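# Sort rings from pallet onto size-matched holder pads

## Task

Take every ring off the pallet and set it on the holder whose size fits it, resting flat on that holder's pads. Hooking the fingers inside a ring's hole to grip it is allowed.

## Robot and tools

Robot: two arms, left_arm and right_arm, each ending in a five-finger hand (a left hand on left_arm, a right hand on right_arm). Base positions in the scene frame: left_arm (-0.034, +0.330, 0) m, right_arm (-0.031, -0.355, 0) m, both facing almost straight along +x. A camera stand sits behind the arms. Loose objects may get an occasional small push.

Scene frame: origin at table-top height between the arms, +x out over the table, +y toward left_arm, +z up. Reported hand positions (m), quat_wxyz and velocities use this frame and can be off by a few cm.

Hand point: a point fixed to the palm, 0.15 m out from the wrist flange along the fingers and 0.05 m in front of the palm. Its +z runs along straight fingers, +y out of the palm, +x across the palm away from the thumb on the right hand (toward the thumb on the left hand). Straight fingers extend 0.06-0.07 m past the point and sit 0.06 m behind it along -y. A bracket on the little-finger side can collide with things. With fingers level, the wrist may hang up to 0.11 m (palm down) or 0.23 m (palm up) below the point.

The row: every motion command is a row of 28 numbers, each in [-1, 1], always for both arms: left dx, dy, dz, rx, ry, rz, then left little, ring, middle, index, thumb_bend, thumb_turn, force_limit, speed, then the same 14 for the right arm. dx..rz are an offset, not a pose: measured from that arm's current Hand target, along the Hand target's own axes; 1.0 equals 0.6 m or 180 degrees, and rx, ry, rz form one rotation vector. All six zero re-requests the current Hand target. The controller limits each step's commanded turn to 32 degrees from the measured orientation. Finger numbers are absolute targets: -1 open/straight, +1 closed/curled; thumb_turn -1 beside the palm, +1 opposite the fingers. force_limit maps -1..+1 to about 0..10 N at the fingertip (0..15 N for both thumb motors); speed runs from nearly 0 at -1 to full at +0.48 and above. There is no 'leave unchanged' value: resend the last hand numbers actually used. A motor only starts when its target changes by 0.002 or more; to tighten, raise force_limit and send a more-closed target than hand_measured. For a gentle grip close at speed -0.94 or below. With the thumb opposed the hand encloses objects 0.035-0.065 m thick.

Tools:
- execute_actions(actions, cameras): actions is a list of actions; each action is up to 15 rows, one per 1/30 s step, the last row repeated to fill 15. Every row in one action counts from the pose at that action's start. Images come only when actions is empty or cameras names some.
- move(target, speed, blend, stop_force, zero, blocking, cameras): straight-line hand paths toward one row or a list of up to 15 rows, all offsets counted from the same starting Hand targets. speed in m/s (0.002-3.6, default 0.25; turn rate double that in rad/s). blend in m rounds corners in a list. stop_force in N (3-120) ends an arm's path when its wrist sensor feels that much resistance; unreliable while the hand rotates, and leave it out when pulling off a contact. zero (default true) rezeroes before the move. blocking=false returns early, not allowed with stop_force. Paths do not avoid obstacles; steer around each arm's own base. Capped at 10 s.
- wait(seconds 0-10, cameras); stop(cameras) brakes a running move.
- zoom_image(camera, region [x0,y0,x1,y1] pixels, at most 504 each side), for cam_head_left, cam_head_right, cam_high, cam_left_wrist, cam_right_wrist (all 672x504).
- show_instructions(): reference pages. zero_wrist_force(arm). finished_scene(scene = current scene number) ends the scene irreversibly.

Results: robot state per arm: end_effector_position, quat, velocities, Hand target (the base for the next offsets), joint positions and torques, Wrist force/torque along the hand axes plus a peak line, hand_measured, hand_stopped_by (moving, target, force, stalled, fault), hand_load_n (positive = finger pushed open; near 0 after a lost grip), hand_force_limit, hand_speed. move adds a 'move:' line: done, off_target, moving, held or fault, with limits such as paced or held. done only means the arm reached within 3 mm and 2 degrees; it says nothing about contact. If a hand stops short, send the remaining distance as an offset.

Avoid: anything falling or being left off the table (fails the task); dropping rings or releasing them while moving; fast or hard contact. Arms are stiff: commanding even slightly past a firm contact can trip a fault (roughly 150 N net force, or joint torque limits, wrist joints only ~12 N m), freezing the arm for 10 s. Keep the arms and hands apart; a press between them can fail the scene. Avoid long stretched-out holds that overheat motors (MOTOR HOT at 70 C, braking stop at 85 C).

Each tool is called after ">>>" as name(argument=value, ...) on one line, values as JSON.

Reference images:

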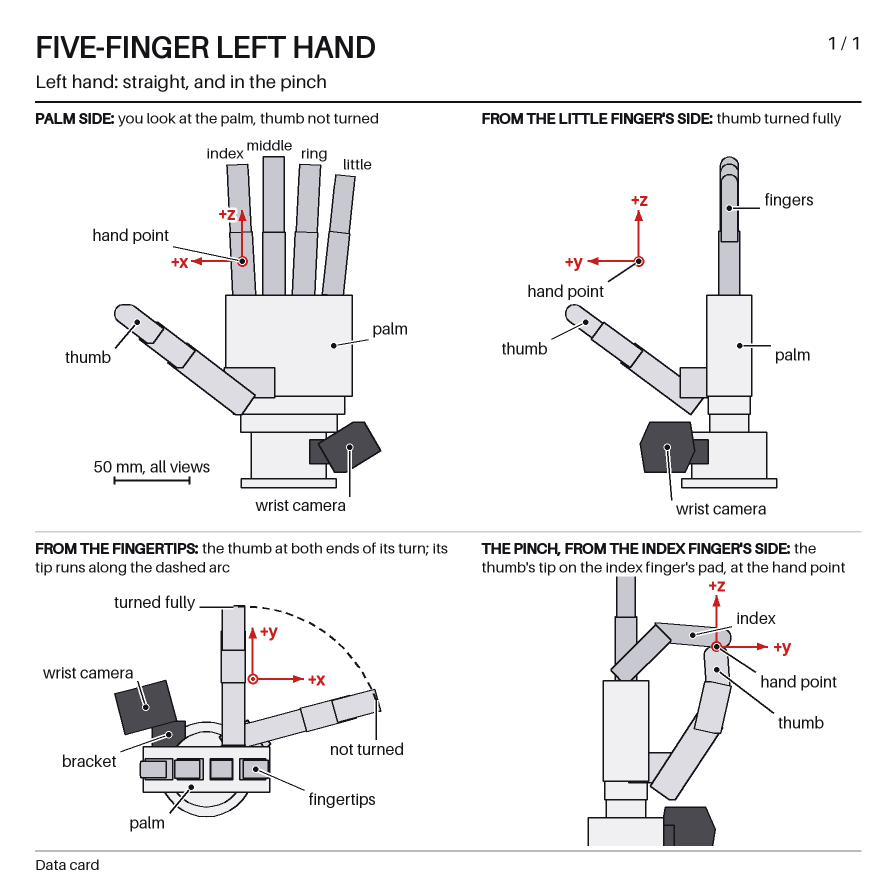

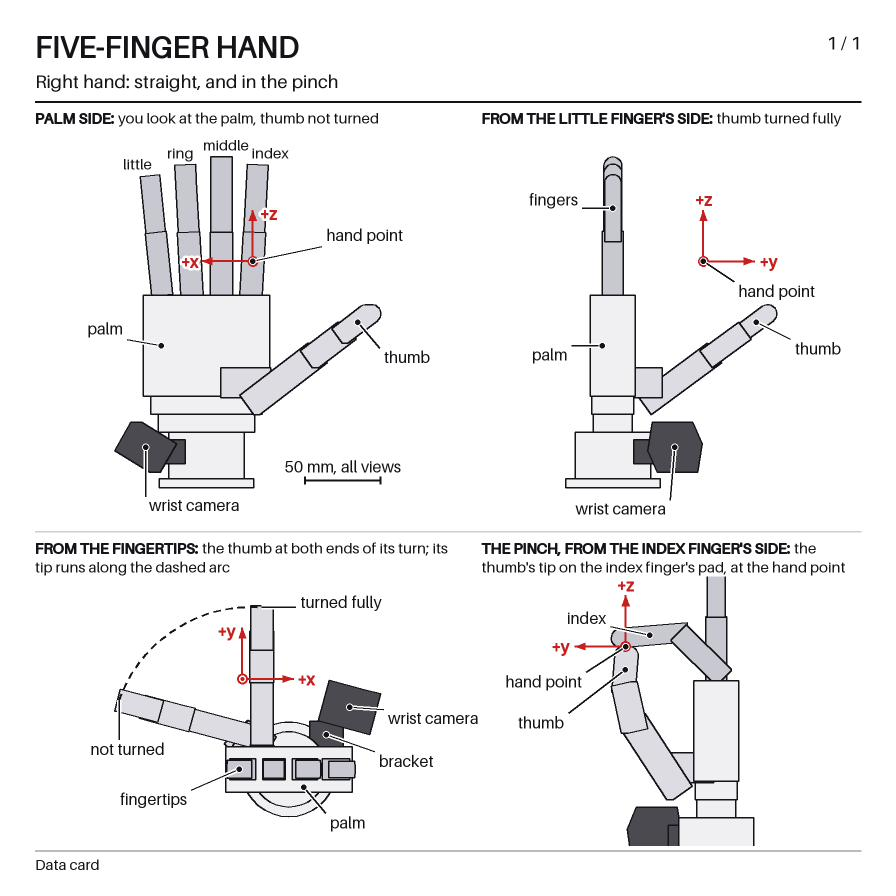

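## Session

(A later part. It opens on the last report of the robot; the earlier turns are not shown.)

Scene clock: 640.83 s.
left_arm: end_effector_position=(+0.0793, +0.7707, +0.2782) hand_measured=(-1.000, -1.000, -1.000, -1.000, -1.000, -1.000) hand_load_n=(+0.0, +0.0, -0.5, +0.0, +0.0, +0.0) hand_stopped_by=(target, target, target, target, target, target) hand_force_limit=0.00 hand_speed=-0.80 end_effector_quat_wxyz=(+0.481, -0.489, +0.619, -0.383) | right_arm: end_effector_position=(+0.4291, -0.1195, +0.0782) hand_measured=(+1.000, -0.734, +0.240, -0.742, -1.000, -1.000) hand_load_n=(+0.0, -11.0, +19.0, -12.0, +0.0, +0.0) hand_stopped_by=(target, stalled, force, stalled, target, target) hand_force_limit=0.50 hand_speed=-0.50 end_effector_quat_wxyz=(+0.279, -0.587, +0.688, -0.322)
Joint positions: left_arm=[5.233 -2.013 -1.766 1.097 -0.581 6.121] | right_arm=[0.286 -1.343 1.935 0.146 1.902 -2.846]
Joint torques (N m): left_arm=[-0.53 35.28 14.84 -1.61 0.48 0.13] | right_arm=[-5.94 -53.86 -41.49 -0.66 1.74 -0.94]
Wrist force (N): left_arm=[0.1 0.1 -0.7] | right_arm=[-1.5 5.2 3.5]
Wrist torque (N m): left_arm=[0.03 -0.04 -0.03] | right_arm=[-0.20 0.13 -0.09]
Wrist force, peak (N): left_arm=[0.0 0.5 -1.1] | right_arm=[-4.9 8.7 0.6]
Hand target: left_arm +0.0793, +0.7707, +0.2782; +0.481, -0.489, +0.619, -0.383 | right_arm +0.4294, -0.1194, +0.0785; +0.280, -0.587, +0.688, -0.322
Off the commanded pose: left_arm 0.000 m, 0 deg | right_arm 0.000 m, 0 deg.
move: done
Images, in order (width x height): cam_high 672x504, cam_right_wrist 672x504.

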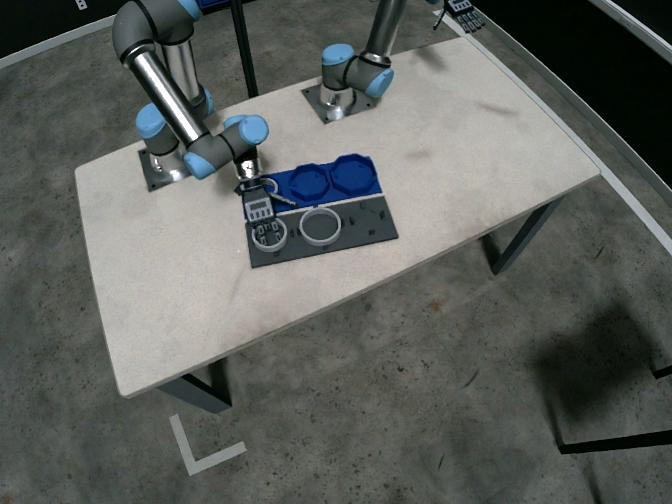

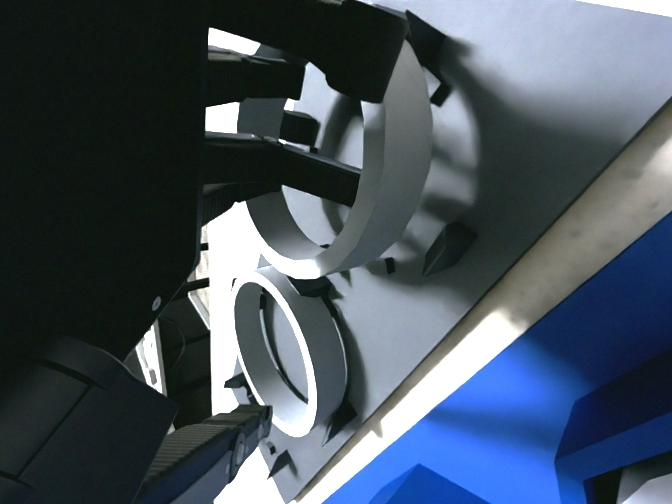

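>>> move(target=[0,0,0,0,0,0,-1,-1,-1,-1,-1,-1,0,-0.8,-0.016,0.0122,-0.0017,0,0,0,1,-0.95,0.6,-0.95,-1,-1,0.5,-0.5], speed=0.05, cameras=["cam_high","cam_right_wrist"])

>>> zoom_image(camera="cam_high", region=[248, 212, 298, 262])

>>> zoom_image(camera="cam_right_wrist", region=[200, 0, 500, 300])

Scene clock: 651.23 s.
left_arm: end_effector_position=(+0.0793, +0.7707, +0.2782) hand_measured=(-1.000, -1.000, -1.000, -1.000, -1.000, -1.000) hand_load_n=(+0.0, +0.0, +0.0, +0.0, +0.0, +0.0) hand_stopped_by=(target, target, target, target, target, target) hand_force_limit=0.00 hand_speed=-0.80 end_effector_quat_wxyz=(+0.481, -0.489, +0.619, -0.383) | right_arm: end_effector_position=(+0.4255, -0.1091, +0.0734) hand_measured=(+1.000, -0.734, +0.240, -0.742, -1.000, -1.000) hand_load_n=(+0.0, -11.0, +19.0, -12.0, +0.0, +0.0) hand_stopped_by=(target, stalled, force, stalled, target, target) hand_force_limit=0.50 hand_speed=-0.50 end_effector_quat_wxyz=(+0.279, -0.587, +0.688, -0.322) end_effector_velocity=(+0.001, -0.001, +0.000) end_effector_angular_velocity=(+0.001, +0.000, +0.002)
Joint positions: left_arm=[5.233 -2.013 -1.766 1.097 -0.581 6.121] | right_arm=[0.317 -1.326 1.931 0.141 1.925 -2.823]
Joint velocities: left_arm=[within noise] | right_arm=[-0.004 0 -0.001 -0.001 -0.005 -0.003]
Joint torques (N m): left_arm=[-0.54 35.2 15 -1.62 0.47 -0.04] | right_arm=[-5.68 -36.08 -34.33 0.81 -1.37 -1.01]
Wrist force (N): left_arm=[0.0 0.4 -1.0] | right_arm=[-1.7 5.1 3.5]
Wrist torque (N m): left_arm=[0.10 -0.02 -0.06] | right_arm=[-0.22 0.14 -0.10]
Wrist force, peak (N): left_arm=[-0.3 0.6 -1.0] | right_arm=[-2.0 6.1 3.2]
Hand target: left_arm +0.0793, +0.7707, +0.2782; +0.481, -0.489, +0.619, -0.383 | right_arm +0.4255, -0.1091, +0.0735; +0.280, -0.587, +0.688, -0.322
Off the commanded pose: left_arm 0.000 m, 0 deg | right_arm 0.000 m, 0 deg.
move: done
Images, in order (width x height): cam_high 672x504, cam_right_wrist 672x504.

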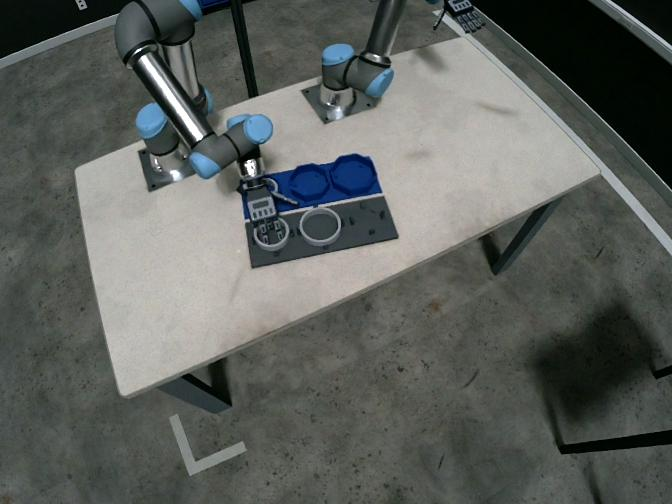

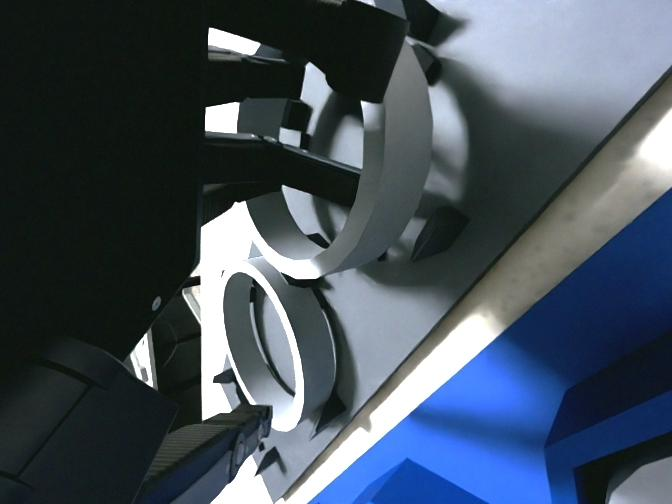

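Scaled by 10.080.

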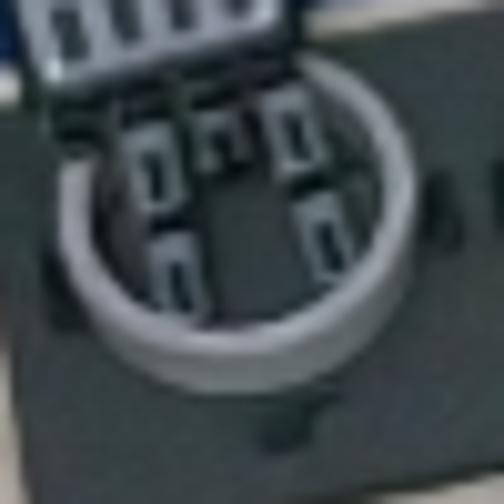

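Scaled by 1.680.

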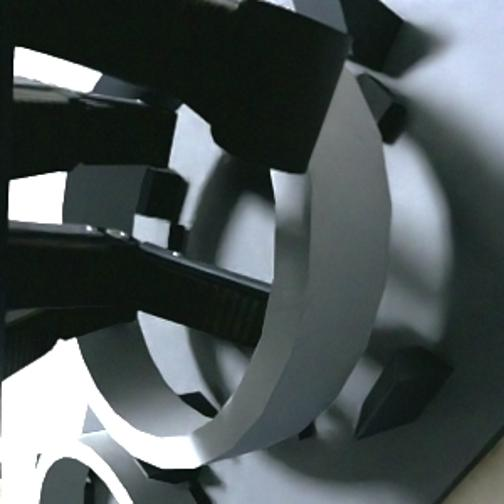

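>>> move(target=[[0,0,0,0,0,0,-1,-1,-1,-1,-1,-1,0,-0.8,-0.0031,0.0014,-0.0017,0,0,0,1,-0.95,0.6,-0.95,-1,-1,0.5,-0.5],[0,0,0,0,0,0,-1,-1,-1,-1,-1,-1,0,-0.8,-0.0031,0.0172,0.0116,0,0,0,1,-0.95,0.6,-0.95,-1,-1,0.5,-0.5]], speed=[0.03,0.02], stop_force=6, cameras=["cam_high","cam_right_wrist"])

>>> zoom_image(camera="cam_high", region=[248, 212, 298, 262])

>>> zoom_image(camera="cam_right_wrist", region=[200, 0, 500, 300])

Scene clock: 660.17 s.
left_arm: end_effector_position=(+0.0793, +0.7707, +0.2782) hand_measured=(-1.000, -1.000, -1.000, -1.000, -1.000, -1.000) hand_load_n=(+0.0, +0.0, +0.0, +0.0, +0.0, +0.0) hand_stopped_by=(target, target, target, target, target, target) hand_force_limit=0.00 hand_speed=-0.80 end_effector_quat_wxyz=(+0.481, -0.489, +0.619, -0.383) | right_arm: end_effector_position=(+0.4246, -0.1070, +0.0611) hand_measured=(+1.000, -0.734, +0.240, -0.742, -1.000, -1.000) hand_load_n=(+0.0, -11.0, +19.0, -12.0, +0.0, +0.0) hand_stopped_by=(target, stalled, force, stalled, target, target) hand_force_limit=0.50 hand_speed=-0.50 end_effector_quat_wxyz=(+0.280, -0.587, +0.688, -0.322)
Joint positions: left_arm=[5.233 -2.013 -1.766 1.097 -0.581 6.121] | right_arm=[0.323 -1.307 1.943 0.111 1.93 -2.819]
Joint torques (N m): left_arm=[0 34.17 14.69 -1.56 0.51 0.15] | right_arm=[-1.15 -55.48 -37.95 0.85 -1.78 0.27]
Wrist force (N): left_arm=[0.0 0.3 -0.9] | right_arm=[-0.1 5.2 3.8]
Wrist torque (N m): left_arm=[0.08 -0.03 -0.05] | right_arm=[-0.20 0.19 -0.12]
Wrist force, peak (N): left_arm=[-0.1 0.3 -1.2] | right_arm=[-1.7 6.0 3.1]
Hand target: left_arm +0.0793, +0.7707, +0.2782; +0.481, -0.489, +0.619, -0.383 | right_arm +0.4246, -0.1070, +0.0611; +0.280, -0.587, +0.688, -0.322
Off the commanded pose: left_arm 0.000 m, 0 deg | right_arm 0.000 m, 0 deg.
move: done
Images, in order (width x height): cam_high 672x504, cam_right_wrist 672x504.

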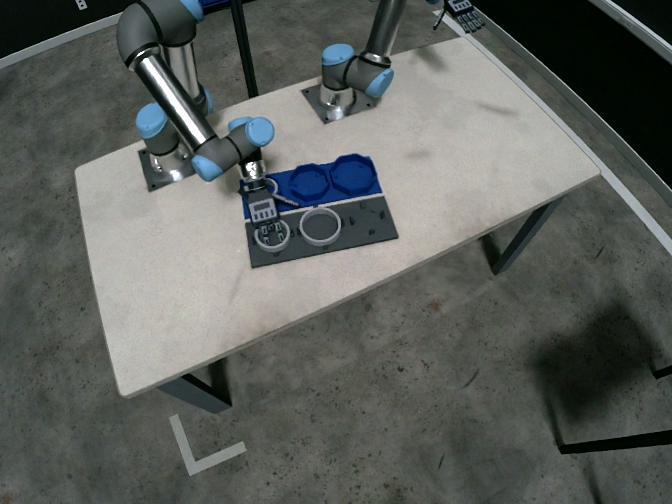

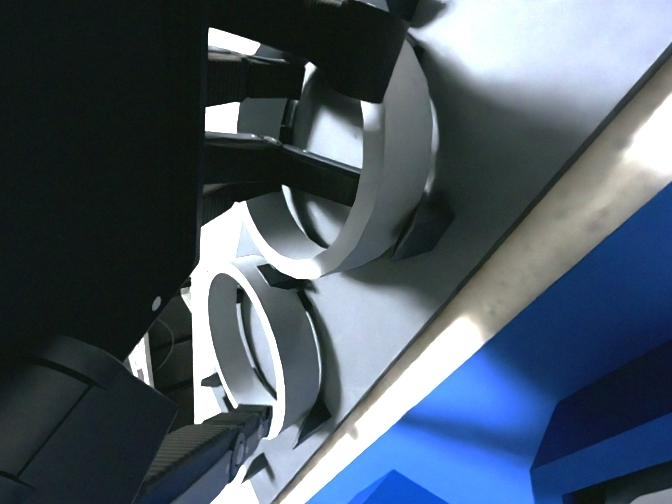

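Scaled by 10.080.

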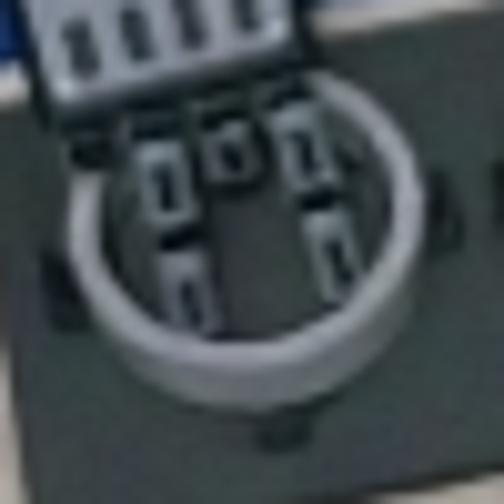

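Scaled by 1.680.

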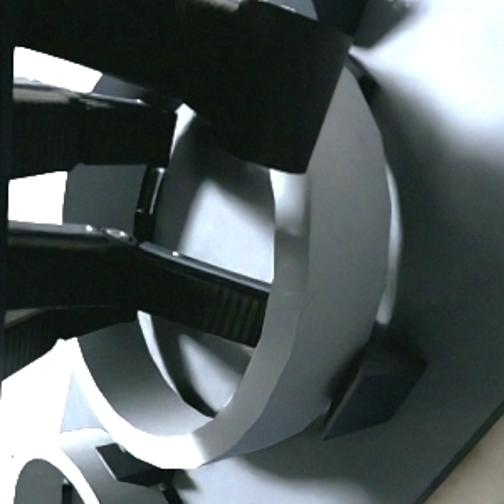

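>>> move(target=[0,0,0,0,0,0,-1,-1,-1,-1,-1,-1,0,-0.8,0,0.0051,0.0043,0,0,0,1,-0.95,0.6,-0.95,-1,-1,0.5,-0.5], speed=0.01, stop_force=6)

Scene clock: 665.07 s.
left_arm: end_effector_position=(+0.0793, +0.7707, +0.2782) hand_measured=(-1.000, -1.000, -1.000, -1.000, -1.000, -1.000) hand_load_n=(+0.0, +0.0, +0.0, +0.0, +0.0, +0.0) hand_stopped_by=(target, target, target, target, target, target) hand_force_limit=0.00 hand_speed=-0.80 end_effector_quat_wxyz=(+0.481, -0.489, +0.619, -0.383) | right_arm: end_effector_position=(+0.4247, -0.1070, +0.0581) hand_measured=(+1.000, -0.734, +0.240, -0.742, -1.000, -1.000) hand_load_n=(+0.0, -10.0, +19.5, -11.0, +0.0, +0.0) hand_stopped_by=(target, stalled, force, stalled, target, target) hand_force_limit=0.50 hand_speed=-0.50 end_effector_quat_wxyz=(+0.280, -0.587, +0.688, -0.322)
Joint positions: left_arm=[5.233 -2.013 -1.766 1.097 -0.581 6.121] | right_arm=[0.323 -1.302 1.947 0.102 1.93 -2.819]
Joint torques (N m): left_arm=[-0.23 35.47 14.7 -1.52 0.44 0.1] | right_arm=[2.36 -52.34 -36.58 -1.16 -1.55 0.83]
Wrist force (N): left_arm=[0.0 0.1 -0.9] | right_arm=[0.9 3.5 -0.8]
Wrist torque (N m): left_arm=[0.06 -0.03 -0.05] | right_arm=[0.19 0.25 -0.12]
Wrist force, peak (N): left_arm=[0.2 0.2 -1.2] | right_arm=[2.1 6.4 1.9]
Hand target: left_arm +0.0793, +0.7707, +0.2782; +0.481, -0.489, +0.619, -0.383 | right_arm +0.4247, -0.1070, +0.0581; +0.280, -0.587, +0.688, -0.322 (not the last commanded pose)
Off the commanded pose: left_arm 0.000 m, 0 deg | right_arm 0.001 m, 0 deg.
move: contact (right_arm)

>>> execute_actions(actions=[[[0,0,0,0,0,0,-1,-1,-1,-1,-1,-1,0,-0.8,0.0015,-0.0008,-0.0016,0,0,0,1,-0.95,0.6,-0.95,-1,-1,0.5,-0.5],[0,0,0,0,0,0,-1,-1,-1,-1,-1,-1,0,-0.8,0.0033,0.0003,-0.0030,0,0,0,1,-0.95,0.6,-0.95,-1,-1,0.5,-0.5]]])

>>> move(target=[0,0,0,0,0,0,-1,-1,-1,-1,-1,-1,0,-0.8,0,0.0032,0.0027,0,0,0,1,-0.95,0.6,-0.95,-1,-1,0.5,-0.5], speed=0.01, stop_force=6, cameras=["cam_high","cam_right_wrist"])

>>> zoom_image(camera="cam_high", region=[248, 212, 298, 262])

Scene clock: 670.60 s.
left_arm: end_effector_position=(+0.0793, +0.7707, +0.2782) hand_measured=(-1.000, -1.000, -1.000, -1.000, -1.000, -1.000) hand_load_n=(+0.0, +0.0, +0.0, +0.0, +0.0, +0.0) hand_stopped_by=(target, target, target, target, target, target) hand_force_limit=0.00 hand_speed=-0.80 end_effector_quat_wxyz=(+0.481, -0.489, +0.619, -0.383) | right_arm: end_effector_position=(+0.4229, -0.1087, +0.0591) hand_measured=(+1.000, -0.734, +0.240, -0.742, -1.000, -1.000) hand_load_n=(+0.0, -11.0, +19.0, -12.0, +0.0, +0.0) hand_stopped_by=(target, stalled, force, stalled, target, target) hand_force_limit=0.50 hand_speed=-0.50 end_effector_quat_wxyz=(+0.280, -0.587, +0.688, -0.322)
Joint positions: left_arm=[5.233 -2.013 -1.766 1.097 -0.581 6.121] | right_arm=[0.32 -1.309 1.953 0.102 1.927 -2.821]
Joint torques (N m): left_arm=[0.23 34.21 14.95 -1.61 0.47 0.1] | right_arm=[6.61 -4.17 -38.78 -0.82 2.2 0.91]
Wrist force (N): left_arm=[0.0 0.2 -1.1] | right_arm=[0.2 3.9 3.3]
Wrist torque (N m): left_arm=[0.08 -0.03 -0.05] | right_arm=[-0.16 0.17 -0.08]
Wrist force, peak (N): left_arm=[0.1 0.4 -1.2] | right_arm=[-0.2 5.3 5.3]
Hand target: left_arm +0.0793, +0.7707, +0.2782; +0.481, -0.489, +0.619, -0.383 | right_arm +0.4229, -0.1087, +0.0591; +0.280, -0.587, +0.688, -0.322
Off the commanded pose: left_arm 0.000 m, 0 deg | right_arm 0.000 m, 0 deg.
Step readings (end_effector_position of left_arm | right_arm):
0: (+0.0793, +0.7707, +0.2782) | (+0.4247, -0.1070, +0.0581)
1: (+0.0793, +0.7707, +0.2782) | (+0.4247, -0.1069, +0.0581)
2: (+0.0793, +0.7707, +0.2782) | (+0.4247, -0.1071, +0.0585)
4: (+0.0793, +0.7707, +0.2782) | (+0.4235, -0.1083, +0.0593)
8: (+0.0793, +0.7707, +0.2782) | (+0.4228, -0.1088, +0.0593)
15: (+0.0793, +0.7707, +0.2782) | (+0.4228, -0.1087, +0.0591)

Scene clock: 671.70 s.
left_arm: end_effector_position=(+0.0793, +0.7707, +0.2782) hand_measured=(-1.000, -1.000, -1.000, -1.000, -1.000, -1.000) hand_load_n=(+0.0, +0.0, +0.0, +0.0, +0.0, +0.0) hand_stopped_by=(target, target, target, target, target, target) hand_force_limit=0.00 hand_speed=-0.80 end_effector_quat_wxyz=(+0.481, -0.489, +0.619, -0.383) | right_arm: end_effector_position=(+0.4229, -0.1087, +0.0565) hand_measured=(+1.000, -0.734, +0.240, -0.742, -1.000, -1.000) hand_load_n=(+0.0, -10.5, +19.5, -10.5, +0.0, +0.0) hand_stopped_by=(target, stalled, force, stalled, target, target) hand_force_limit=0.50 hand_speed=-0.50 end_effector_quat_wxyz=(+0.280, -0.587, +0.688, -0.322)
Joint positions: left_arm=[5.233 -2.013 -1.766 1.097 -0.581 6.121] | right_arm=[0.32 -1.305 1.956 0.096 1.927 -2.821]
Joint torques (N m): left_arm=[-0.47 33.86 14.65 -1.55 0.6 0.24] | right_arm=[6.44 -8.12 -0.77 -1.18 2.04 0.82]
Wrist force (N): left_arm=[0.2 0.1 -1.0] | right_arm=[0.3 1.5 -3.3]
Wrist torque (N m): left_arm=[0.05 -0.05 -0.04] | right_arm=[0.28 0.28 -0.09]
Wrist force, peak (N): left_arm=[0.1 0.3 -1.3] | right_arm=[0.2 4.0 3.5]
Hand target: left_arm +0.0793, +0.7707, +0.2782; +0.481, -0.489, +0.619, -0.383 | right_arm +0.4229, -0.1087, +0.0565; +0.280, -0.587, +0.688, -0.322
Off the commanded pose: left_arm 0.000 m, 0 deg | right_arm 0.000 m, 0 deg.
move: contact (right_arm)
Images, in order (width x height): cam_high 672x504, cam_right_wrist 672x504.

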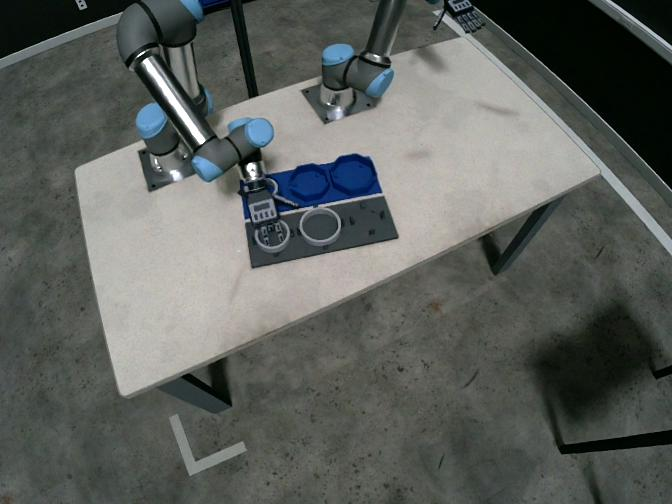

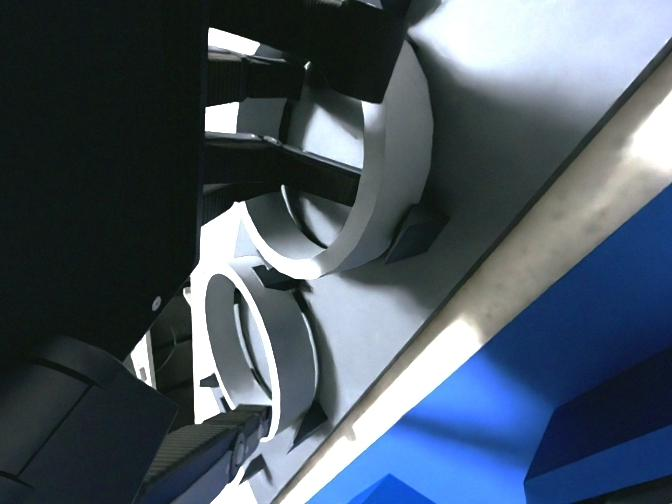

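Scaled by 10.080.

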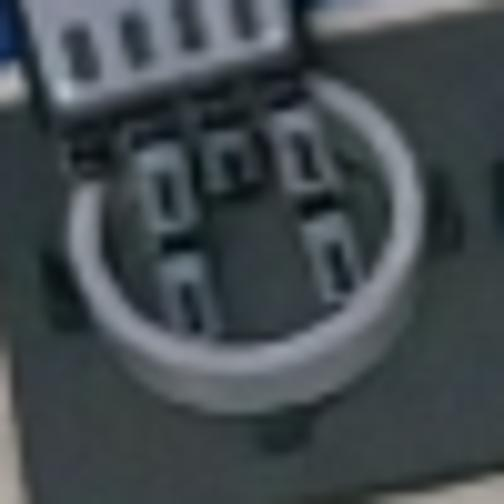

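>>> execute_actions(actions=[[[0,0,0,0,0,0,-1,-1,-1,-1,-1,-1,0,-0.8,0.0010,-0.0007,-0.0012,0,0,0,1,-0.95,0.6,-0.95,-1,-1,0.5,-0.5],[0,0,0,0,0,0,-1,-1,-1,-1,-1,-1,0,-0.8,0.0020,0.0000,-0.0019,0,0,0,1,-0.95,0.6,-0.95,-1,-1,0.5,-0.5]]])

>>> move(target=[0,0,0,0,0,0,-1,-1,-1,-1,-1,-1,0,-0.8,0,0.0008,0.00065,0,0,0,1,-0.95,0.6,-0.95,-1,-1,0.5,-0.5], speed=0.01)

>>> move(target=[0,0,0,0,0,0,-1,-1,-1,-1,-1,-1,0,-0.8,0,0.0013,0.0011,0,0,0,1,-0.95,0.6,-0.95,-1,-1,0.5,-0.5], speed=0.01, stop_force=6)

Scene clock: 677.87 s.
left_arm: end_effector_position=(+0.0793, +0.7707, +0.2782) hand_measured=(-1.000, -1.000, -1.000, -1.000, -1.000, -1.000) hand_load_n=(+0.0, +0.0, +0.0, +0.0, +0.0, -0.5) hand_stopped_by=(target, target, target, target, target, target) hand_force_limit=0.00 hand_speed=-0.80 end_effector_quat_wxyz=(+0.481, -0.489, +0.619, -0.383) | right_arm: end_effector_position=(+0.4218, -0.1097, +0.0573) hand_measured=(+1.000, -0.734, +0.240, -0.742, -1.000, -1.000) hand_load_n=(+0.0, -10.5, +20.0, -12.0, +0.0, +0.0) hand_stopped_by=(target, stalled, force, stalled, target, target) hand_force_limit=0.50 hand_speed=-0.50 end_effector_quat_wxyz=(+0.280, -0.587, +0.688, -0.322)
Joint positions: left_arm=[5.233 -2.013 -1.766 1.097 -0.581 6.121] | right_arm=[0.318 -1.31 1.959 0.096 1.926 -2.822]
Joint torques (N m): left_arm=[0.05 34.97 14.81 -1.6 0.49 0.14] | right_arm=[6.5 -23.17 -39.07 -1.18 1.35 1]
Wrist force (N): left_arm=[-0.1 0.4 -0.7] | right_arm=[0.2 5.1 5.3]
Wrist torque (N m): left_arm=[0.09 0.00 -0.06] | right_arm=[-0.19 0.12 -0.10]
Wrist force, peak (N): left_arm=[0.2 0.3 -1.2] | right_arm=[-0.1 5.1 5.5]
Hand target: left_arm +0.0793, +0.7707, +0.2782; +0.481, -0.489, +0.619, -0.383 | right_arm +0.4219, -0.1097, +0.0572; +0.280, -0.587, +0.688, -0.322
Off the commanded pose: left_arm 0.000 m, 0 deg | right_arm 0.000 m, 0 deg.
Step readings (end_effector_position of left_arm | right_arm):
0: (+0.0793, +0.7707, +0.2782) | (+0.4229, -0.1087, +0.0565)
1: (+0.0793, +0.7707, +0.2782) | (+0.4229, -0.1087, +0.0565)
2: (+0.0793, +0.7707, +0.2782) | (+0.4228, -0.1088, +0.0566)
4: (+0.0793, +0.7707, +0.2782) | (+0.4220, -0.1096, +0.0569)
8: (+0.0793, +0.7707, +0.2782) | (+0.4216, -0.1098, +0.0571)
15: (+0.0793, +0.7707, +0.2782) | (+0.4218, -0.1098, +0.0572)

Scene clock: 678.57 s.
left_arm: end_effector_position=(+0.0793, +0.7707, +0.2782) hand_measured=(-1.000, -1.000, -1.000, -1.000, -1.000, -1.000) hand_load_n=(+0.0, +0.0, +0.0, +0.0, +0.0, +0.0) hand_stopped_by=(target, target, target, target, target, target) hand_force_limit=0.00 hand_speed=-0.80 end_effector_quat_wxyz=(+0.481, -0.489, +0.619, -0.383) | right_arm: end_effector_position=(+0.4219, -0.1097, +0.0566) hand_measured=(+1.000, -0.734, +0.240, -0.742, -1.000, -1.000) hand_load_n=(+0.0, -11.0, +19.0, -12.0, +0.0, +0.0) hand_stopped_by=(target, stalled, force, stalled, target, target) hand_force_limit=0.50 hand_speed=-0.50 end_effector_quat_wxyz=(+0.280, -0.587, +0.688, -0.322)
Joint positions: left_arm=[5.233 -2.013 -1.766 1.097 -0.581 6.121] | right_arm=[0.318 -1.309 1.96 0.094 1.926 -2.822]
Joint torques (N m): left_arm=[0.37 34.56 15.14 -1.62 0.57 0.2] | right_arm=[7.46 -4.8 1.43 -0.57 2.08 0.99]
Wrist force (N): left_arm=[-0.2 0.2 -1.0] | right_arm=[0.3 3.7 3.2]
Wrist torque (N m): left_arm=[0.07 0.00 -0.07] | right_arm=[-0.17 0.18 -0.09]
Wrist force, peak (N): left_arm=[-0.1 0.4 -1.1] | right_arm=[-0.1 5.2 5.4]
Hand target: left_arm +0.0793, +0.7707, +0.2782; +0.481, -0.489, +0.619, -0.383 | right_arm +0.4219, -0.1097, +0.0566; +0.280, -0.587, +0.688, -0.322
Off the commanded pose: left_arm 0.000 m, 0 deg | right_arm 0.000 m, 0 deg.
move: done

Scene clock: 679.77 s.
left_arm: end_effector_position=(+0.0793, +0.7707, +0.2782) hand_measured=(-1.000, -1.000, -1.000, -1.000, -1.000, -1.000) hand_load_n=(+0.0, +0.0, +0.0, +0.0, +0.0, -0.5) hand_stopped_by=(target, target, target, target, target, target) hand_force_limit=0.00 hand_speed=-0.80 end_effector_quat_wxyz=(+0.481, -0.489, +0.619, -0.383) | right_arm: end_effector_position=(+0.4218, -0.1097, +0.0556) hand_measured=(+1.000, -0.734, +0.240, -0.742, -1.000, -1.000) hand_load_n=(+0.0, -11.0, +18.5, -11.5, +0.0, +0.0) hand_stopped_by=(target, stalled, force, stalled, target, target) hand_force_limit=0.50 hand_speed=-0.50 end_effector_quat_wxyz=(+0.280, -0.587, +0.688, -0.322)
Joint positions: left_arm=[5.233 -2.013 -1.766 1.097 -0.581 6.121] | right_arm=[0.318 -1.307 1.961 0.092 1.926 -2.822]
Joint torques (N m): left_arm=[-0.19 35.36 15.3 -1.68 0.44 0.1] | right_arm=[6.73 -25.95 -12.15 1.18 2.09 0.77]
Wrist force (N): left_arm=[-0.2 0.3 -0.9] | right_arm=[0.6 0.1 -4.7]
Wrist torque (N m): left_arm=[0.07 0.01 -0.07] | right_arm=[0.19 0.33 -0.14]
Wrist force, peak (N): left_arm=[-0.1 0.3 -1.1] | right_arm=[0.2 3.9 3.4]
Hand target: left_arm +0.0793, +0.7707, +0.2782; +0.481, -0.489, +0.619, -0.383 | right_arm +0.4219, -0.1097, +0.0557; +0.280, -0.587, +0.688, -0.322
Off the commanded pose: left_arm 0.000 m, 0 deg | right_arm 0.000 m, 0 deg.
move: contact (right_arm)

>>> execute_actions(actions=[[[0,0,0,0,0,0,-1,-1,-1,-1,-1,-1,0,-0.8,0.0008,-0.0010,-0.0014,0,0,0,1,-0.95,0.6,-0.95,-1,-1,0.5,-0.5],[0,0,0,0,0,0,-1,-1,-1,-1,-1,-1,0,-0.8,0.0013,-0.0003,-0.0024,0,0,0,1,-0.95,0.6,-0.95,-1,-1,0.5,-0.5]]])

>>> move(target=[0,0,0,0,0,0,-1,-1,-1,-1,-1,-1,0,-0.8,0,0.0009,0.00075,0,0,0,1,-0.95,0.6,-0.95,-1,-1,0.5,-0.5], speed=0.01)

>>> wait(seconds=0.1, cameras=["cam_high","cam_right_wrist"])

>>> zoom_image(camera="cam_right_wrist", region=[200, 0, 500, 300])

>>> zoom_image(camera="cam_high", region=[248, 212, 298, 262])

Scene clock: 688.40 s.
left_arm: end_effector_position=(+0.0793, +0.7707, +0.2782) hand_measured=(-1.000, -1.000, -1.000, -1.000, -1.000, -1.000) hand_load_n=(+0.0, +0.0, +0.0, +0.0, +0.0, -0.5) hand_stopped_by=(target, target, target, target, target, target) hand_force_limit=0.00 hand_speed=-0.80 end_effector_quat_wxyz=(+0.481, -0.489, +0.619, -0.383) | right_arm: end_effector_position=(+0.4208, -0.1103, +0.0568) hand_measured=(+1.000, -0.734, +0.240, -0.742, -1.000, -1.000) hand_load_n=(+0.0, -10.5, +19.5, -12.0, +0.0, +0.0) hand_stopped_by=(target, stalled, force, stalled, target, target) hand_force_limit=0.50 hand_speed=-0.50 end_effector_quat_wxyz=(+0.280, -0.587, +0.688, -0.322)
Joint positions: left_arm=[5.233 -2.013 -1.766 1.097 -0.581 6.121] | right_arm=[0.317 -1.312 1.964 0.093 1.925 -2.823]
Joint torques (N m): left_arm=[-0.11 34.58 14.61 -1.52 0.43 0.17] | right_arm=[-5.21 -3.47 -5.96 -1.14 -1.76 -0.41]
Wrist force (N): left_arm=[-0.1 0.6 -1.0] | right_arm=[0.2 3.9 4.3]
Wrist torque (N m): left_arm=[0.13 0.00 -0.06] | right_arm=[-0.24 0.17 -0.12]
Wrist force, peak (N): left_arm=[0.1 0.4 -1.1] | right_arm=[-0.3 5.5 5.7]
Hand target: left_arm +0.0793, +0.7707, +0.2782; +0.481, -0.489, +0.619, -0.383 | right_arm +0.4208, -0.1103, +0.0568; +0.280, -0.587, +0.688, -0.322
Off the commanded pose: left_arm 0.000 m, 0 deg | right_arm 0.000 m, 0 deg.
Step readings (end_effector_position of left_arm | right_arm):
0: (+0.0793, +0.7707, +0.2782) | (+0.4219, -0.1097, +0.0557)
1: (+0.0793, +0.7707, +0.2782) | (+0.4219, -0.1097, +0.0558)
2: (+0.0793, +0.7707, +0.2782) | (+0.4218, -0.1098, +0.0561)
4: (+0.0793, +0.7707, +0.2782) | (+0.4212, -0.1102, +0.0569)
8: (+0.0793, +0.7707, +0.2782) | (+0.4207, -0.1103, +0.0570)
15: (+0.0793, +0.7707, +0.2782) | (+0.4208, -0.1103, +0.0569)

Scene clock: 689.10 s.
left_arm: end_effector_position=(+0.0793, +0.7707, +0.2782) hand_measured=(-1.000, -1.000, -1.000, -1.000, -1.000, -1.000) hand_load_n=(+0.0, +0.0, +0.0, +0.0, +0.0, +0.0) hand_stopped_by=(target, target, target, target, target, target) hand_force_limit=0.00 hand_speed=-0.80 end_effector_quat_wxyz=(+0.481, -0.489, +0.619, -0.383) | right_arm: end_effector_position=(+0.4208, -0.1103, +0.0560) hand_measured=(+1.000, -0.734, +0.240, -0.742, -1.000, -1.000) hand_load_n=(+0.0, -11.0, +19.0, -11.5, +0.0, +0.0) hand_stopped_by=(target, stalled, force, stalled, target, target) hand_force_limit=0.50 hand_speed=-0.50 end_effector_quat_wxyz=(+0.280, -0.587, +0.688, -0.322)
Joint positions: left_arm=[5.233 -2.013 -1.766 1.097 -0.581 6.121] | right_arm=[0.317 -1.311 1.964 0.092 1.925 -2.823]
Joint torques (N m): left_arm=[-0.08 34.27 14.88 -1.57 0.42 0.14] | right_arm=[-5.36 -5.28 0.32 -0.62 -1.51 0.59]
Wrist force (N): left_arm=[-0.2 0.7 -0.9] | right_arm=[0.5 3.6 3.4]
Wrist torque (N m): left_arm=[0.14 0.01 -0.08] | right_arm=[-0.19 0.16 -0.09]
Wrist force, peak (N): left_arm=[0.2 0.5 -1.3] | right_arm=[0.3 3.9 4.2]
Hand target: left_arm +0.0793, +0.7707, +0.2782; +0.481, -0.489, +0.619, -0.383 | right_arm +0.4208, -0.1103, +0.0561; +0.280, -0.587, +0.688, -0.322
Off the commanded pose: left_arm 0.000 m, 0 deg | right_arm 0.000 m, 0 deg.
move: done

Scene clock: 689.20 s.
left_arm: end_effector_position=(+0.0793, +0.7707, +0.2782) hand_measured=(-1.000, -1.000, -1.000, -1.000, -1.000, -1.000) hand_load_n=(+0.0, +0.0, +0.0, +0.0, +0.0, +0.0) hand_stopped_by=(target, target, target, target, target, target) hand_force_limit=0.00 hand_speed=-0.80 end_effector_quat_wxyz=(+0.481, -0.489, +0.619, -0.383) | right_arm: end_effector_position=(+0.4208, -0.1103, +0.0560) hand_measured=(+1.000, -0.734, +0.240, -0.742, -1.000, -1.000) hand_load_n=(+0.0, -11.0, +19.0, -12.0, +0.0, +0.0) hand_stopped_by=(target, stalled, force, stalled, target, target) hand_force_limit=0.50 hand_speed=-0.50 end_effector_quat_wxyz=(+0.280, -0.587, +0.688, -0.322)
Joint positions: left_arm=[5.233 -2.013 -1.766 1.097 -0.581 6.121] | right_arm=[0.317 -1.311 1.964 0.092 1.925 -2.823]
Joint torques (N m): left_arm=[0.01 34.63 14.26 -1.73 0.34 0.18] | right_arm=[-5.37 -6.73 0.29 -0.09 -1.46 0.62]
Wrist force (N): left_arm=[0.0 0.2 -0.9] | right_arm=[0.5 3.5 3.5]
Wrist torque (N m): left_arm=[0.06 -0.02 -0.05] | right_arm=[-0.21 0.15 -0.09]
Wrist force, peak (N): left_arm=[0.2 0.4 -0.8] | right_arm=[0.5 3.5 3.5]
Hand target: left_arm +0.0793, +0.7707, +0.2782; +0.481, -0.489, +0.619, -0.383 | right_arm +0.4208, -0.1103, +0.0561; +0.280, -0.587, +0.688, -0.322
Off the commanded pose: left_arm 0.000 m, 0 deg | right_arm 0.000 m, 0 deg.
wait: 0.10 s; no rest
Images, in order (width x height): cam_high 672x504, cam_right_wrist 672x504.

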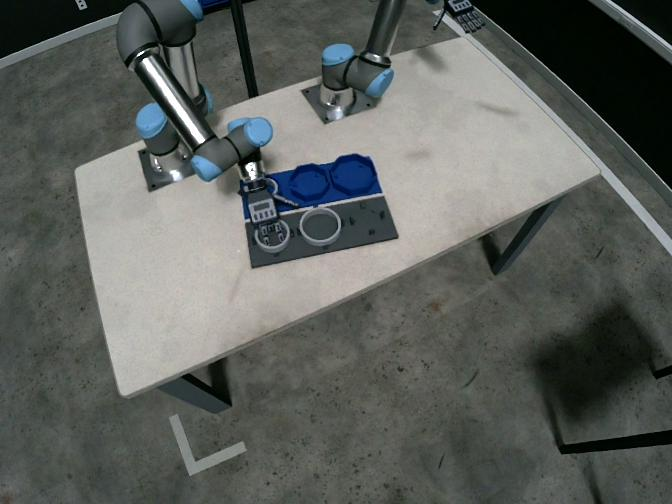

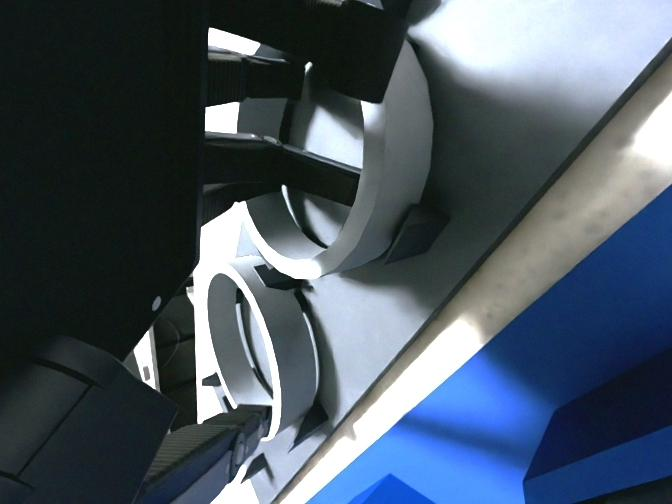

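Scaled by 1.680.

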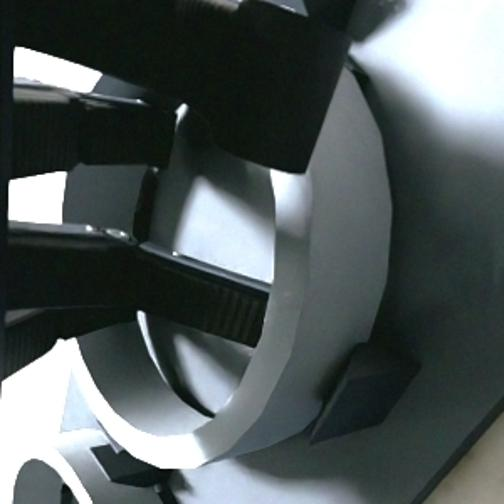

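Scaled by 10.080.

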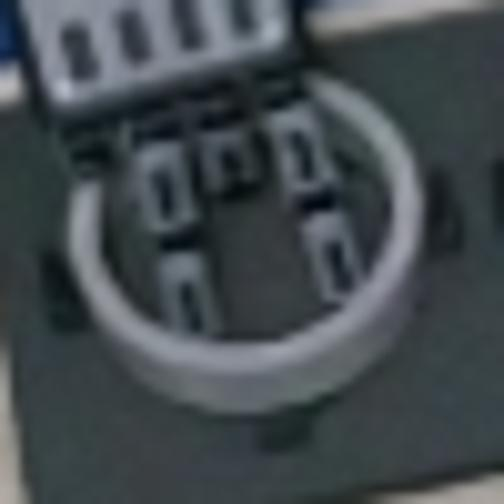

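>>> move(target=[0,0,0,0,0,0,-1,-1,-1,-1,-1,-1,0,-0.8,0,0.0032,0.0027,0,0,0,1,-0.95,0.6,-0.95,-1,-1,0.5,-0.5], speed=0.01, stop_force=9)

Scene clock: 706.47 s.
left_arm: end_effector_position=(+0.0793, +0.7707, +0.2782) hand_measured=(-1.000, -1.000, -1.000, -1.000, -1.000, -1.000) hand_load_n=(+0.0, +0.0, +0.0, +0.0, +0.0, -0.5) hand_stopped_by=(target, target, target, target, target, target) hand_force_limit=0.00 hand_speed=-0.80 end_effector_quat_wxyz=(+0.481, -0.489, +0.619, -0.383) | right_arm: end_effector_position=(+0.4209, -0.1103, +0.0551) hand_measured=(+1.000, -0.734, +0.240, -0.742, -1.000, -1.000) hand_load_n=(+0.0, -12.0, +16.5, -13.0, +0.0, +0.0) hand_stopped_by=(target, stalled, force, stalled, target, target) hand_force_limit=0.50 hand_speed=-0.50 end_effector_quat_wxyz=(+0.280, -0.587, +0.688, -0.322)
Joint positions: left_arm=[5.233 -2.013 -1.766 1.097 -0.581 6.121] | right_arm=[0.317 -1.309 1.965 0.089 1.925 -2.823]
Joint torques (N m): left_arm=[0.19 34.41 14.89 -1.62 0.55 0.32] | right_arm=[-0.67 -46.67 -32.27 0.81 0.3 0.88]
Wrist force (N): left_arm=[-0.1 0.4 -0.8] | right_arm=[-0.4 -0.9 -7.2]
Wrist torque (N m): left_arm=[0.08 -0.01 -0.06] | right_arm=[0.08 0.44 -0.25]
Wrist force, peak (N): left_arm=[0.3 0.4 -1.2] | right_arm=[-0.3 -2.6 -9.3]
Hand target: left_arm +0.0793, +0.7707, +0.2782; +0.481, -0.489, +0.619, -0.383 | right_arm +0.4209, -0.1103, +0.0551; +0.280, -0.587, +0.688, -0.322 (not the last commanded pose)
Off the commanded pose: left_arm 0.000 m, 0 deg | right_arm 0.002 m, 0 deg.
move: contact (right_arm)

>>> execute_actions(actions=[[[0,0,0,0,0,0,-1,-1,-1,-1,-1,-1,0,-0.8,0,0.0010,-0.0012,0,0,0,1,-0.95,0.6,-0.95,-1,-1,0.5,-0.5]]], cameras=["cam_high","cam_right_wrist"])

>>> zoom_image(camera="cam_right_wrist", region=[320, 160, 480, 320])

>>> zoom_image(camera="cam_high", region=[248, 212, 298, 262])

Scene clock: 723.53 s.
left_arm: end_effector_position=(+0.0793, +0.7707, +0.2782) hand_measured=(-1.000, -1.000, -1.000, -1.000, -1.000, -1.000) hand_load_n=(-0.5, +0.0, +0.0, +0.0, +0.0, +0.0) hand_stopped_by=(target, target, target, target, target, target) hand_force_limit=0.00 hand_speed=-0.80 end_effector_quat_wxyz=(+0.481, -0.489, +0.619, -0.383) | right_arm: end_effector_position=(+0.4200, -0.1102, +0.0552) hand_measured=(+1.000, -0.734, +0.240, -0.742, -1.000, -1.000) hand_load_n=(+0.0, -12.0, +17.5, -13.0, -0.5, +0.0) hand_stopped_by=(target, stalled, force, stalled, target, target) hand_force_limit=0.50 hand_speed=-0.50 end_effector_quat_wxyz=(+0.280, -0.587, +0.688, -0.322)
Joint positions: left_arm=[5.233 -2.013 -1.766 1.097 -0.581 6.121] | right_arm=[0.319 -1.31 1.967 0.088 1.926 -2.822]
Joint torques (N m): left_arm=[-0.59 34.51 15.48 -1.65 0.53 0.09] | right_arm=[-5.17 -26.68 2.23 -1.14 -1.22 -0.93]
Wrist force (N): left_arm=[0.1 0.5 -0.9] | right_arm=[-0.3 1.3 -0.3]
Wrist torque (N m): left_arm=[0.11 -0.03 -0.05] | right_arm=[-0.22 0.28 -0.19]
Wrist force, peak (N): left_arm=[0.1 0.2 -1.3] | right_arm=[-0.2 -1.1 -7.5]
Hand target: left_arm +0.0793, +0.7707, +0.2782; +0.481, -0.489, +0.619, -0.383 | right_arm +0.4200, -0.1101, +0.0551; +0.280, -0.587, +0.688, -0.322
Off the commanded pose: left_arm 0.000 m, 0 deg | right_arm 0.000 m, 0 deg.
Step readings (end_effector_position of left_arm | right_arm):
0: (+0.0793, +0.7707, +0.2782) | (+0.4209, -0.1103, +0.0551)
1: (+0.0793, +0.7707, +0.2782) | (+0.4209, -0.1103, +0.0552)
2: (+0.0793, +0.7707, +0.2782) | (+0.4208, -0.1102, +0.0553)
4: (+0.0793, +0.7707, +0.2782) | (+0.4202, -0.1101, +0.0553)
8: (+0.0793, +0.7707, +0.2782) | (+0.4200, -0.1101, +0.0552)
15: (+0.0793, +0.7707, +0.2782) | (+0.4200, -0.1101, +0.0552)
Images, in order (width x height): cam_high 672x504, cam_right_wrist 672x504.

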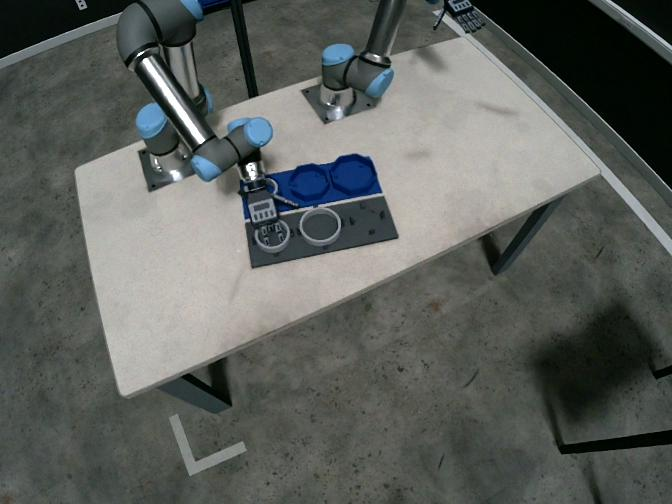

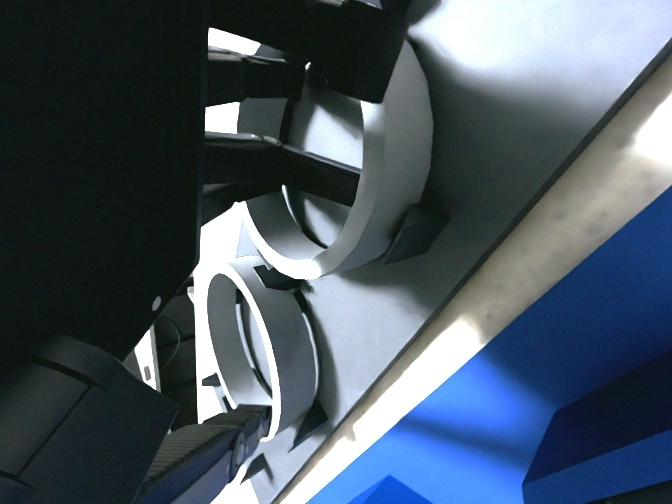

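Scaled by 3.150.

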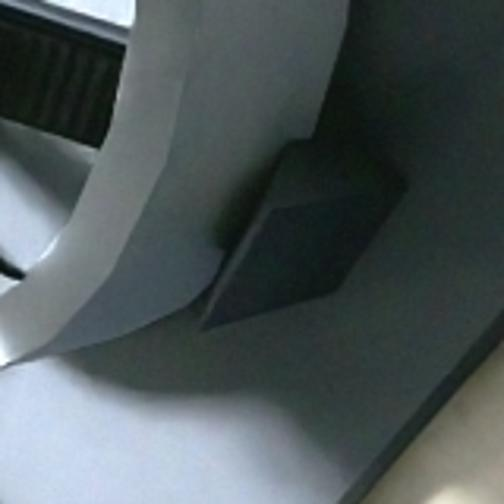

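Scaled by 10.080.

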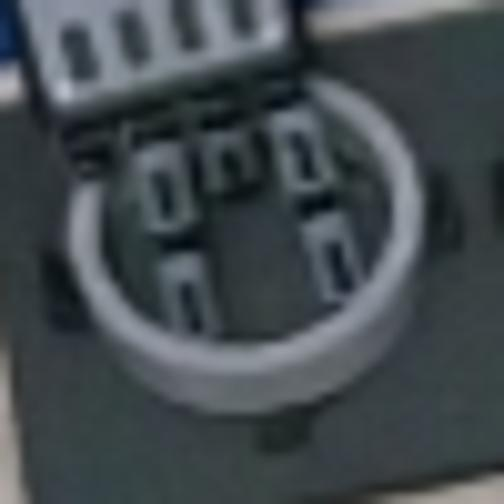

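>>> execute_actions(actions=[[[0,0,0,0,0,0,-1,-1,-1,-1,-1,-1,0,-0.8,0,0,0,0,0,0,1,-0.72,0.14,-0.73,-1,-1,0.5,-0.6]],[[0,0,0,0,0,0,-1,-1,-1,-1,-1,-1,0,-0.8,0,0,0,0,0,0,1,-0.64,0.12,-0.64,-1,-1,0.5,-0.6]],[[0,0,0,0,0,0,-1,-1,-1,-1,-1,-1,0,-0.8,0,0,0,0,0,0,1,-0.64,0.12,-0.64,-1,-1,0.5,-0.6]]], cameras=["cam_right_wrist","cam_high"])

>>> zoom_image(camera="cam_high", region=[248, 212, 298, 262])

>>> zoom_image(camera="cam_right_wrist", region=[320, 160, 480, 320])

Scene clock: 731.87 s.
left_arm: end_effector_position=(+0.0793, +0.7707, +0.2782) hand_measured=(-1.000, -1.000, -1.000, -1.000, -1.000, -1.000) hand_load_n=(+0.0, +0.0, +0.0, +0.0, +0.0, +0.0) hand_stopped_by=(target, target, target, target, target, target) hand_force_limit=0.00 hand_speed=-0.80 end_effector_quat_wxyz=(+0.481, -0.489, +0.619, -0.383) | right_arm: end_effector_position=(+0.4199, -0.1101, +0.0551) hand_measured=(+1.000, -0.640, +0.120, -0.640, -1.000, -1.000) hand_load_n=(+0.0, +0.0, +0.0, +0.0, +0.0, +0.0) hand_stopped_by=(target, target, target, target, target, target) hand_force_limit=0.50 hand_speed=-0.60 end_effector_quat_wxyz=(+0.280, -0.587, +0.688, -0.322)
Joint positions: left_arm=[5.233 -2.013 -1.766 1.097 -0.581 6.121] | right_arm=[0.319 -1.31 1.967 0.088 1.926 -2.822]
Joint torques (N m): left_arm=[0.03 34.12 14.41 -1.58 0.65 0.04] | right_arm=[-6.03 -3.4 -4.12 1.98 -0.08 -1.06]
Wrist force (N): left_arm=[0.1 0.2 -0.8] | right_arm=[-1.6 1.5 0.3]
Wrist torque (N m): left_arm=[0.06 -0.03 -0.05] | right_arm=[-0.07 0.20 -0.22]
Wrist force, peak (N): left_arm=[0.0 0.2 -1.3] | right_arm=[-0.2 0.2 -3.7]
Hand target: left_arm +0.0793, +0.7707, +0.2782; +0.481, -0.489, +0.619, -0.383 | right_arm +0.4200, -0.1101, +0.0551; +0.280, -0.587, +0.688, -0.322
Off the commanded pose: left_arm 0.000 m, 0 deg | right_arm 0.000 m, 0 deg.
Step readings (end_effector_position of left_arm | right_arm):
0: (+0.0793, +0.7707, +0.2782) | (+0.4200, -0.1101, +0.0551)
1: (+0.0793, +0.7707, +0.2782) | (+0.4200, -0.1101, +0.0551)
2: (+0.0793, +0.7707, +0.2782) | (+0.4200, -0.1101, +0.0551)
4: (+0.0793, +0.7707, +0.2782) | (+0.4200, -0.1101, +0.0551)
8: (+0.0793, +0.7707, +0.2782) | (+0.4199, -0.1101, +0.0551)
15: (+0.0793, +0.7707, +0.2782) | (+0.4199, -0.1101, +0.0551)
16: (+0.0793, +0.7707, +0.2782) | (+0.4199, -0.1101, +0.0551)
17: (+0.0793, +0.7707, +0.2782) | (+0.4199, -0.1101, +0.0551)
19: (+0.0793, +0.7707, +0.2782) | (+0.4199, -0.1101, +0.0551)
23: (+0.0793, +0.7707, +0.2782) | (+0.4200, -0.1101, +0.0551)
30: (+0.0793, +0.7707, +0.2782) | (+0.4200, -0.1101, +0.0551)
31: (+0.0793, +0.7707, +0.2782) | (+0.4200, -0.1101, +0.0551)
32: (+0.0793, +0.7707, +0.2782) | (+0.4200, -0.1101, +0.0551)
34: (+0.0793, +0.7707, +0.2782) | (+0.4200, -0.1101, +0.0551)
38: (+0.0793, +0.7707, +0.2782) | (+0.4200, -0.1101, +0.0551)
45: (+0.0793, +0.7707, +0.2782) | (+0.4200, -0.1101, +0.0551)
Images, in order (width x height): cam_high 672x504, cam_right_wrist 672x504.

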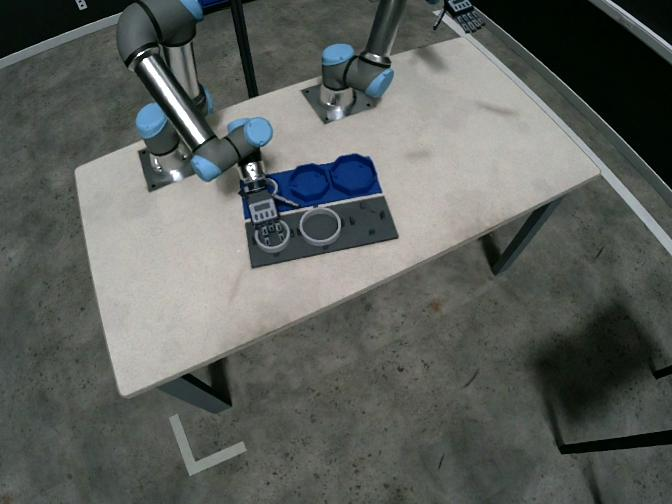

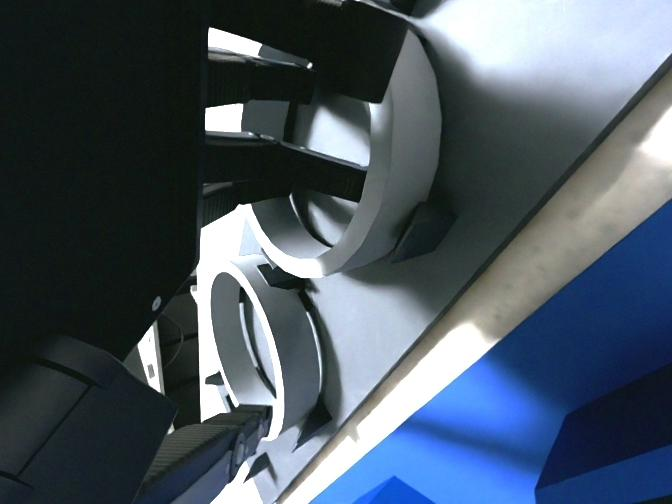

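Scaled by 10.080.

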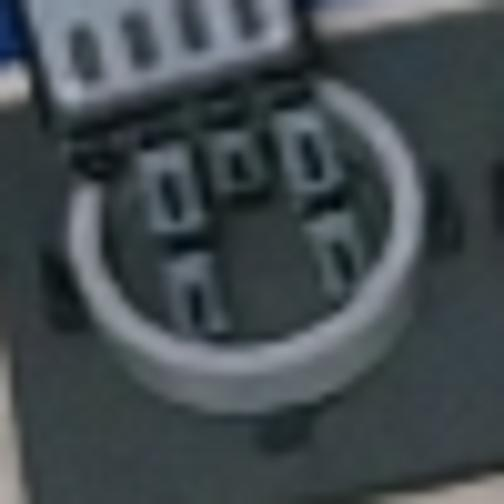

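Scaled by 3.150.

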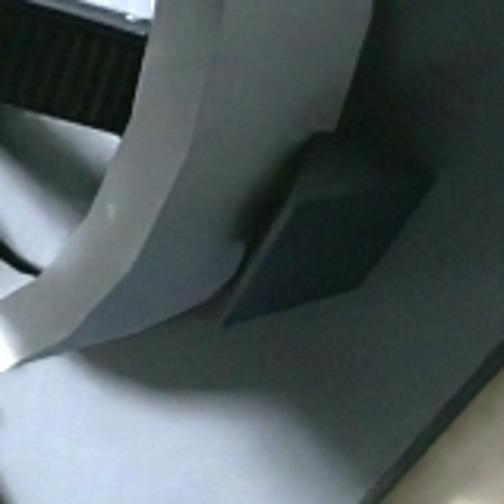

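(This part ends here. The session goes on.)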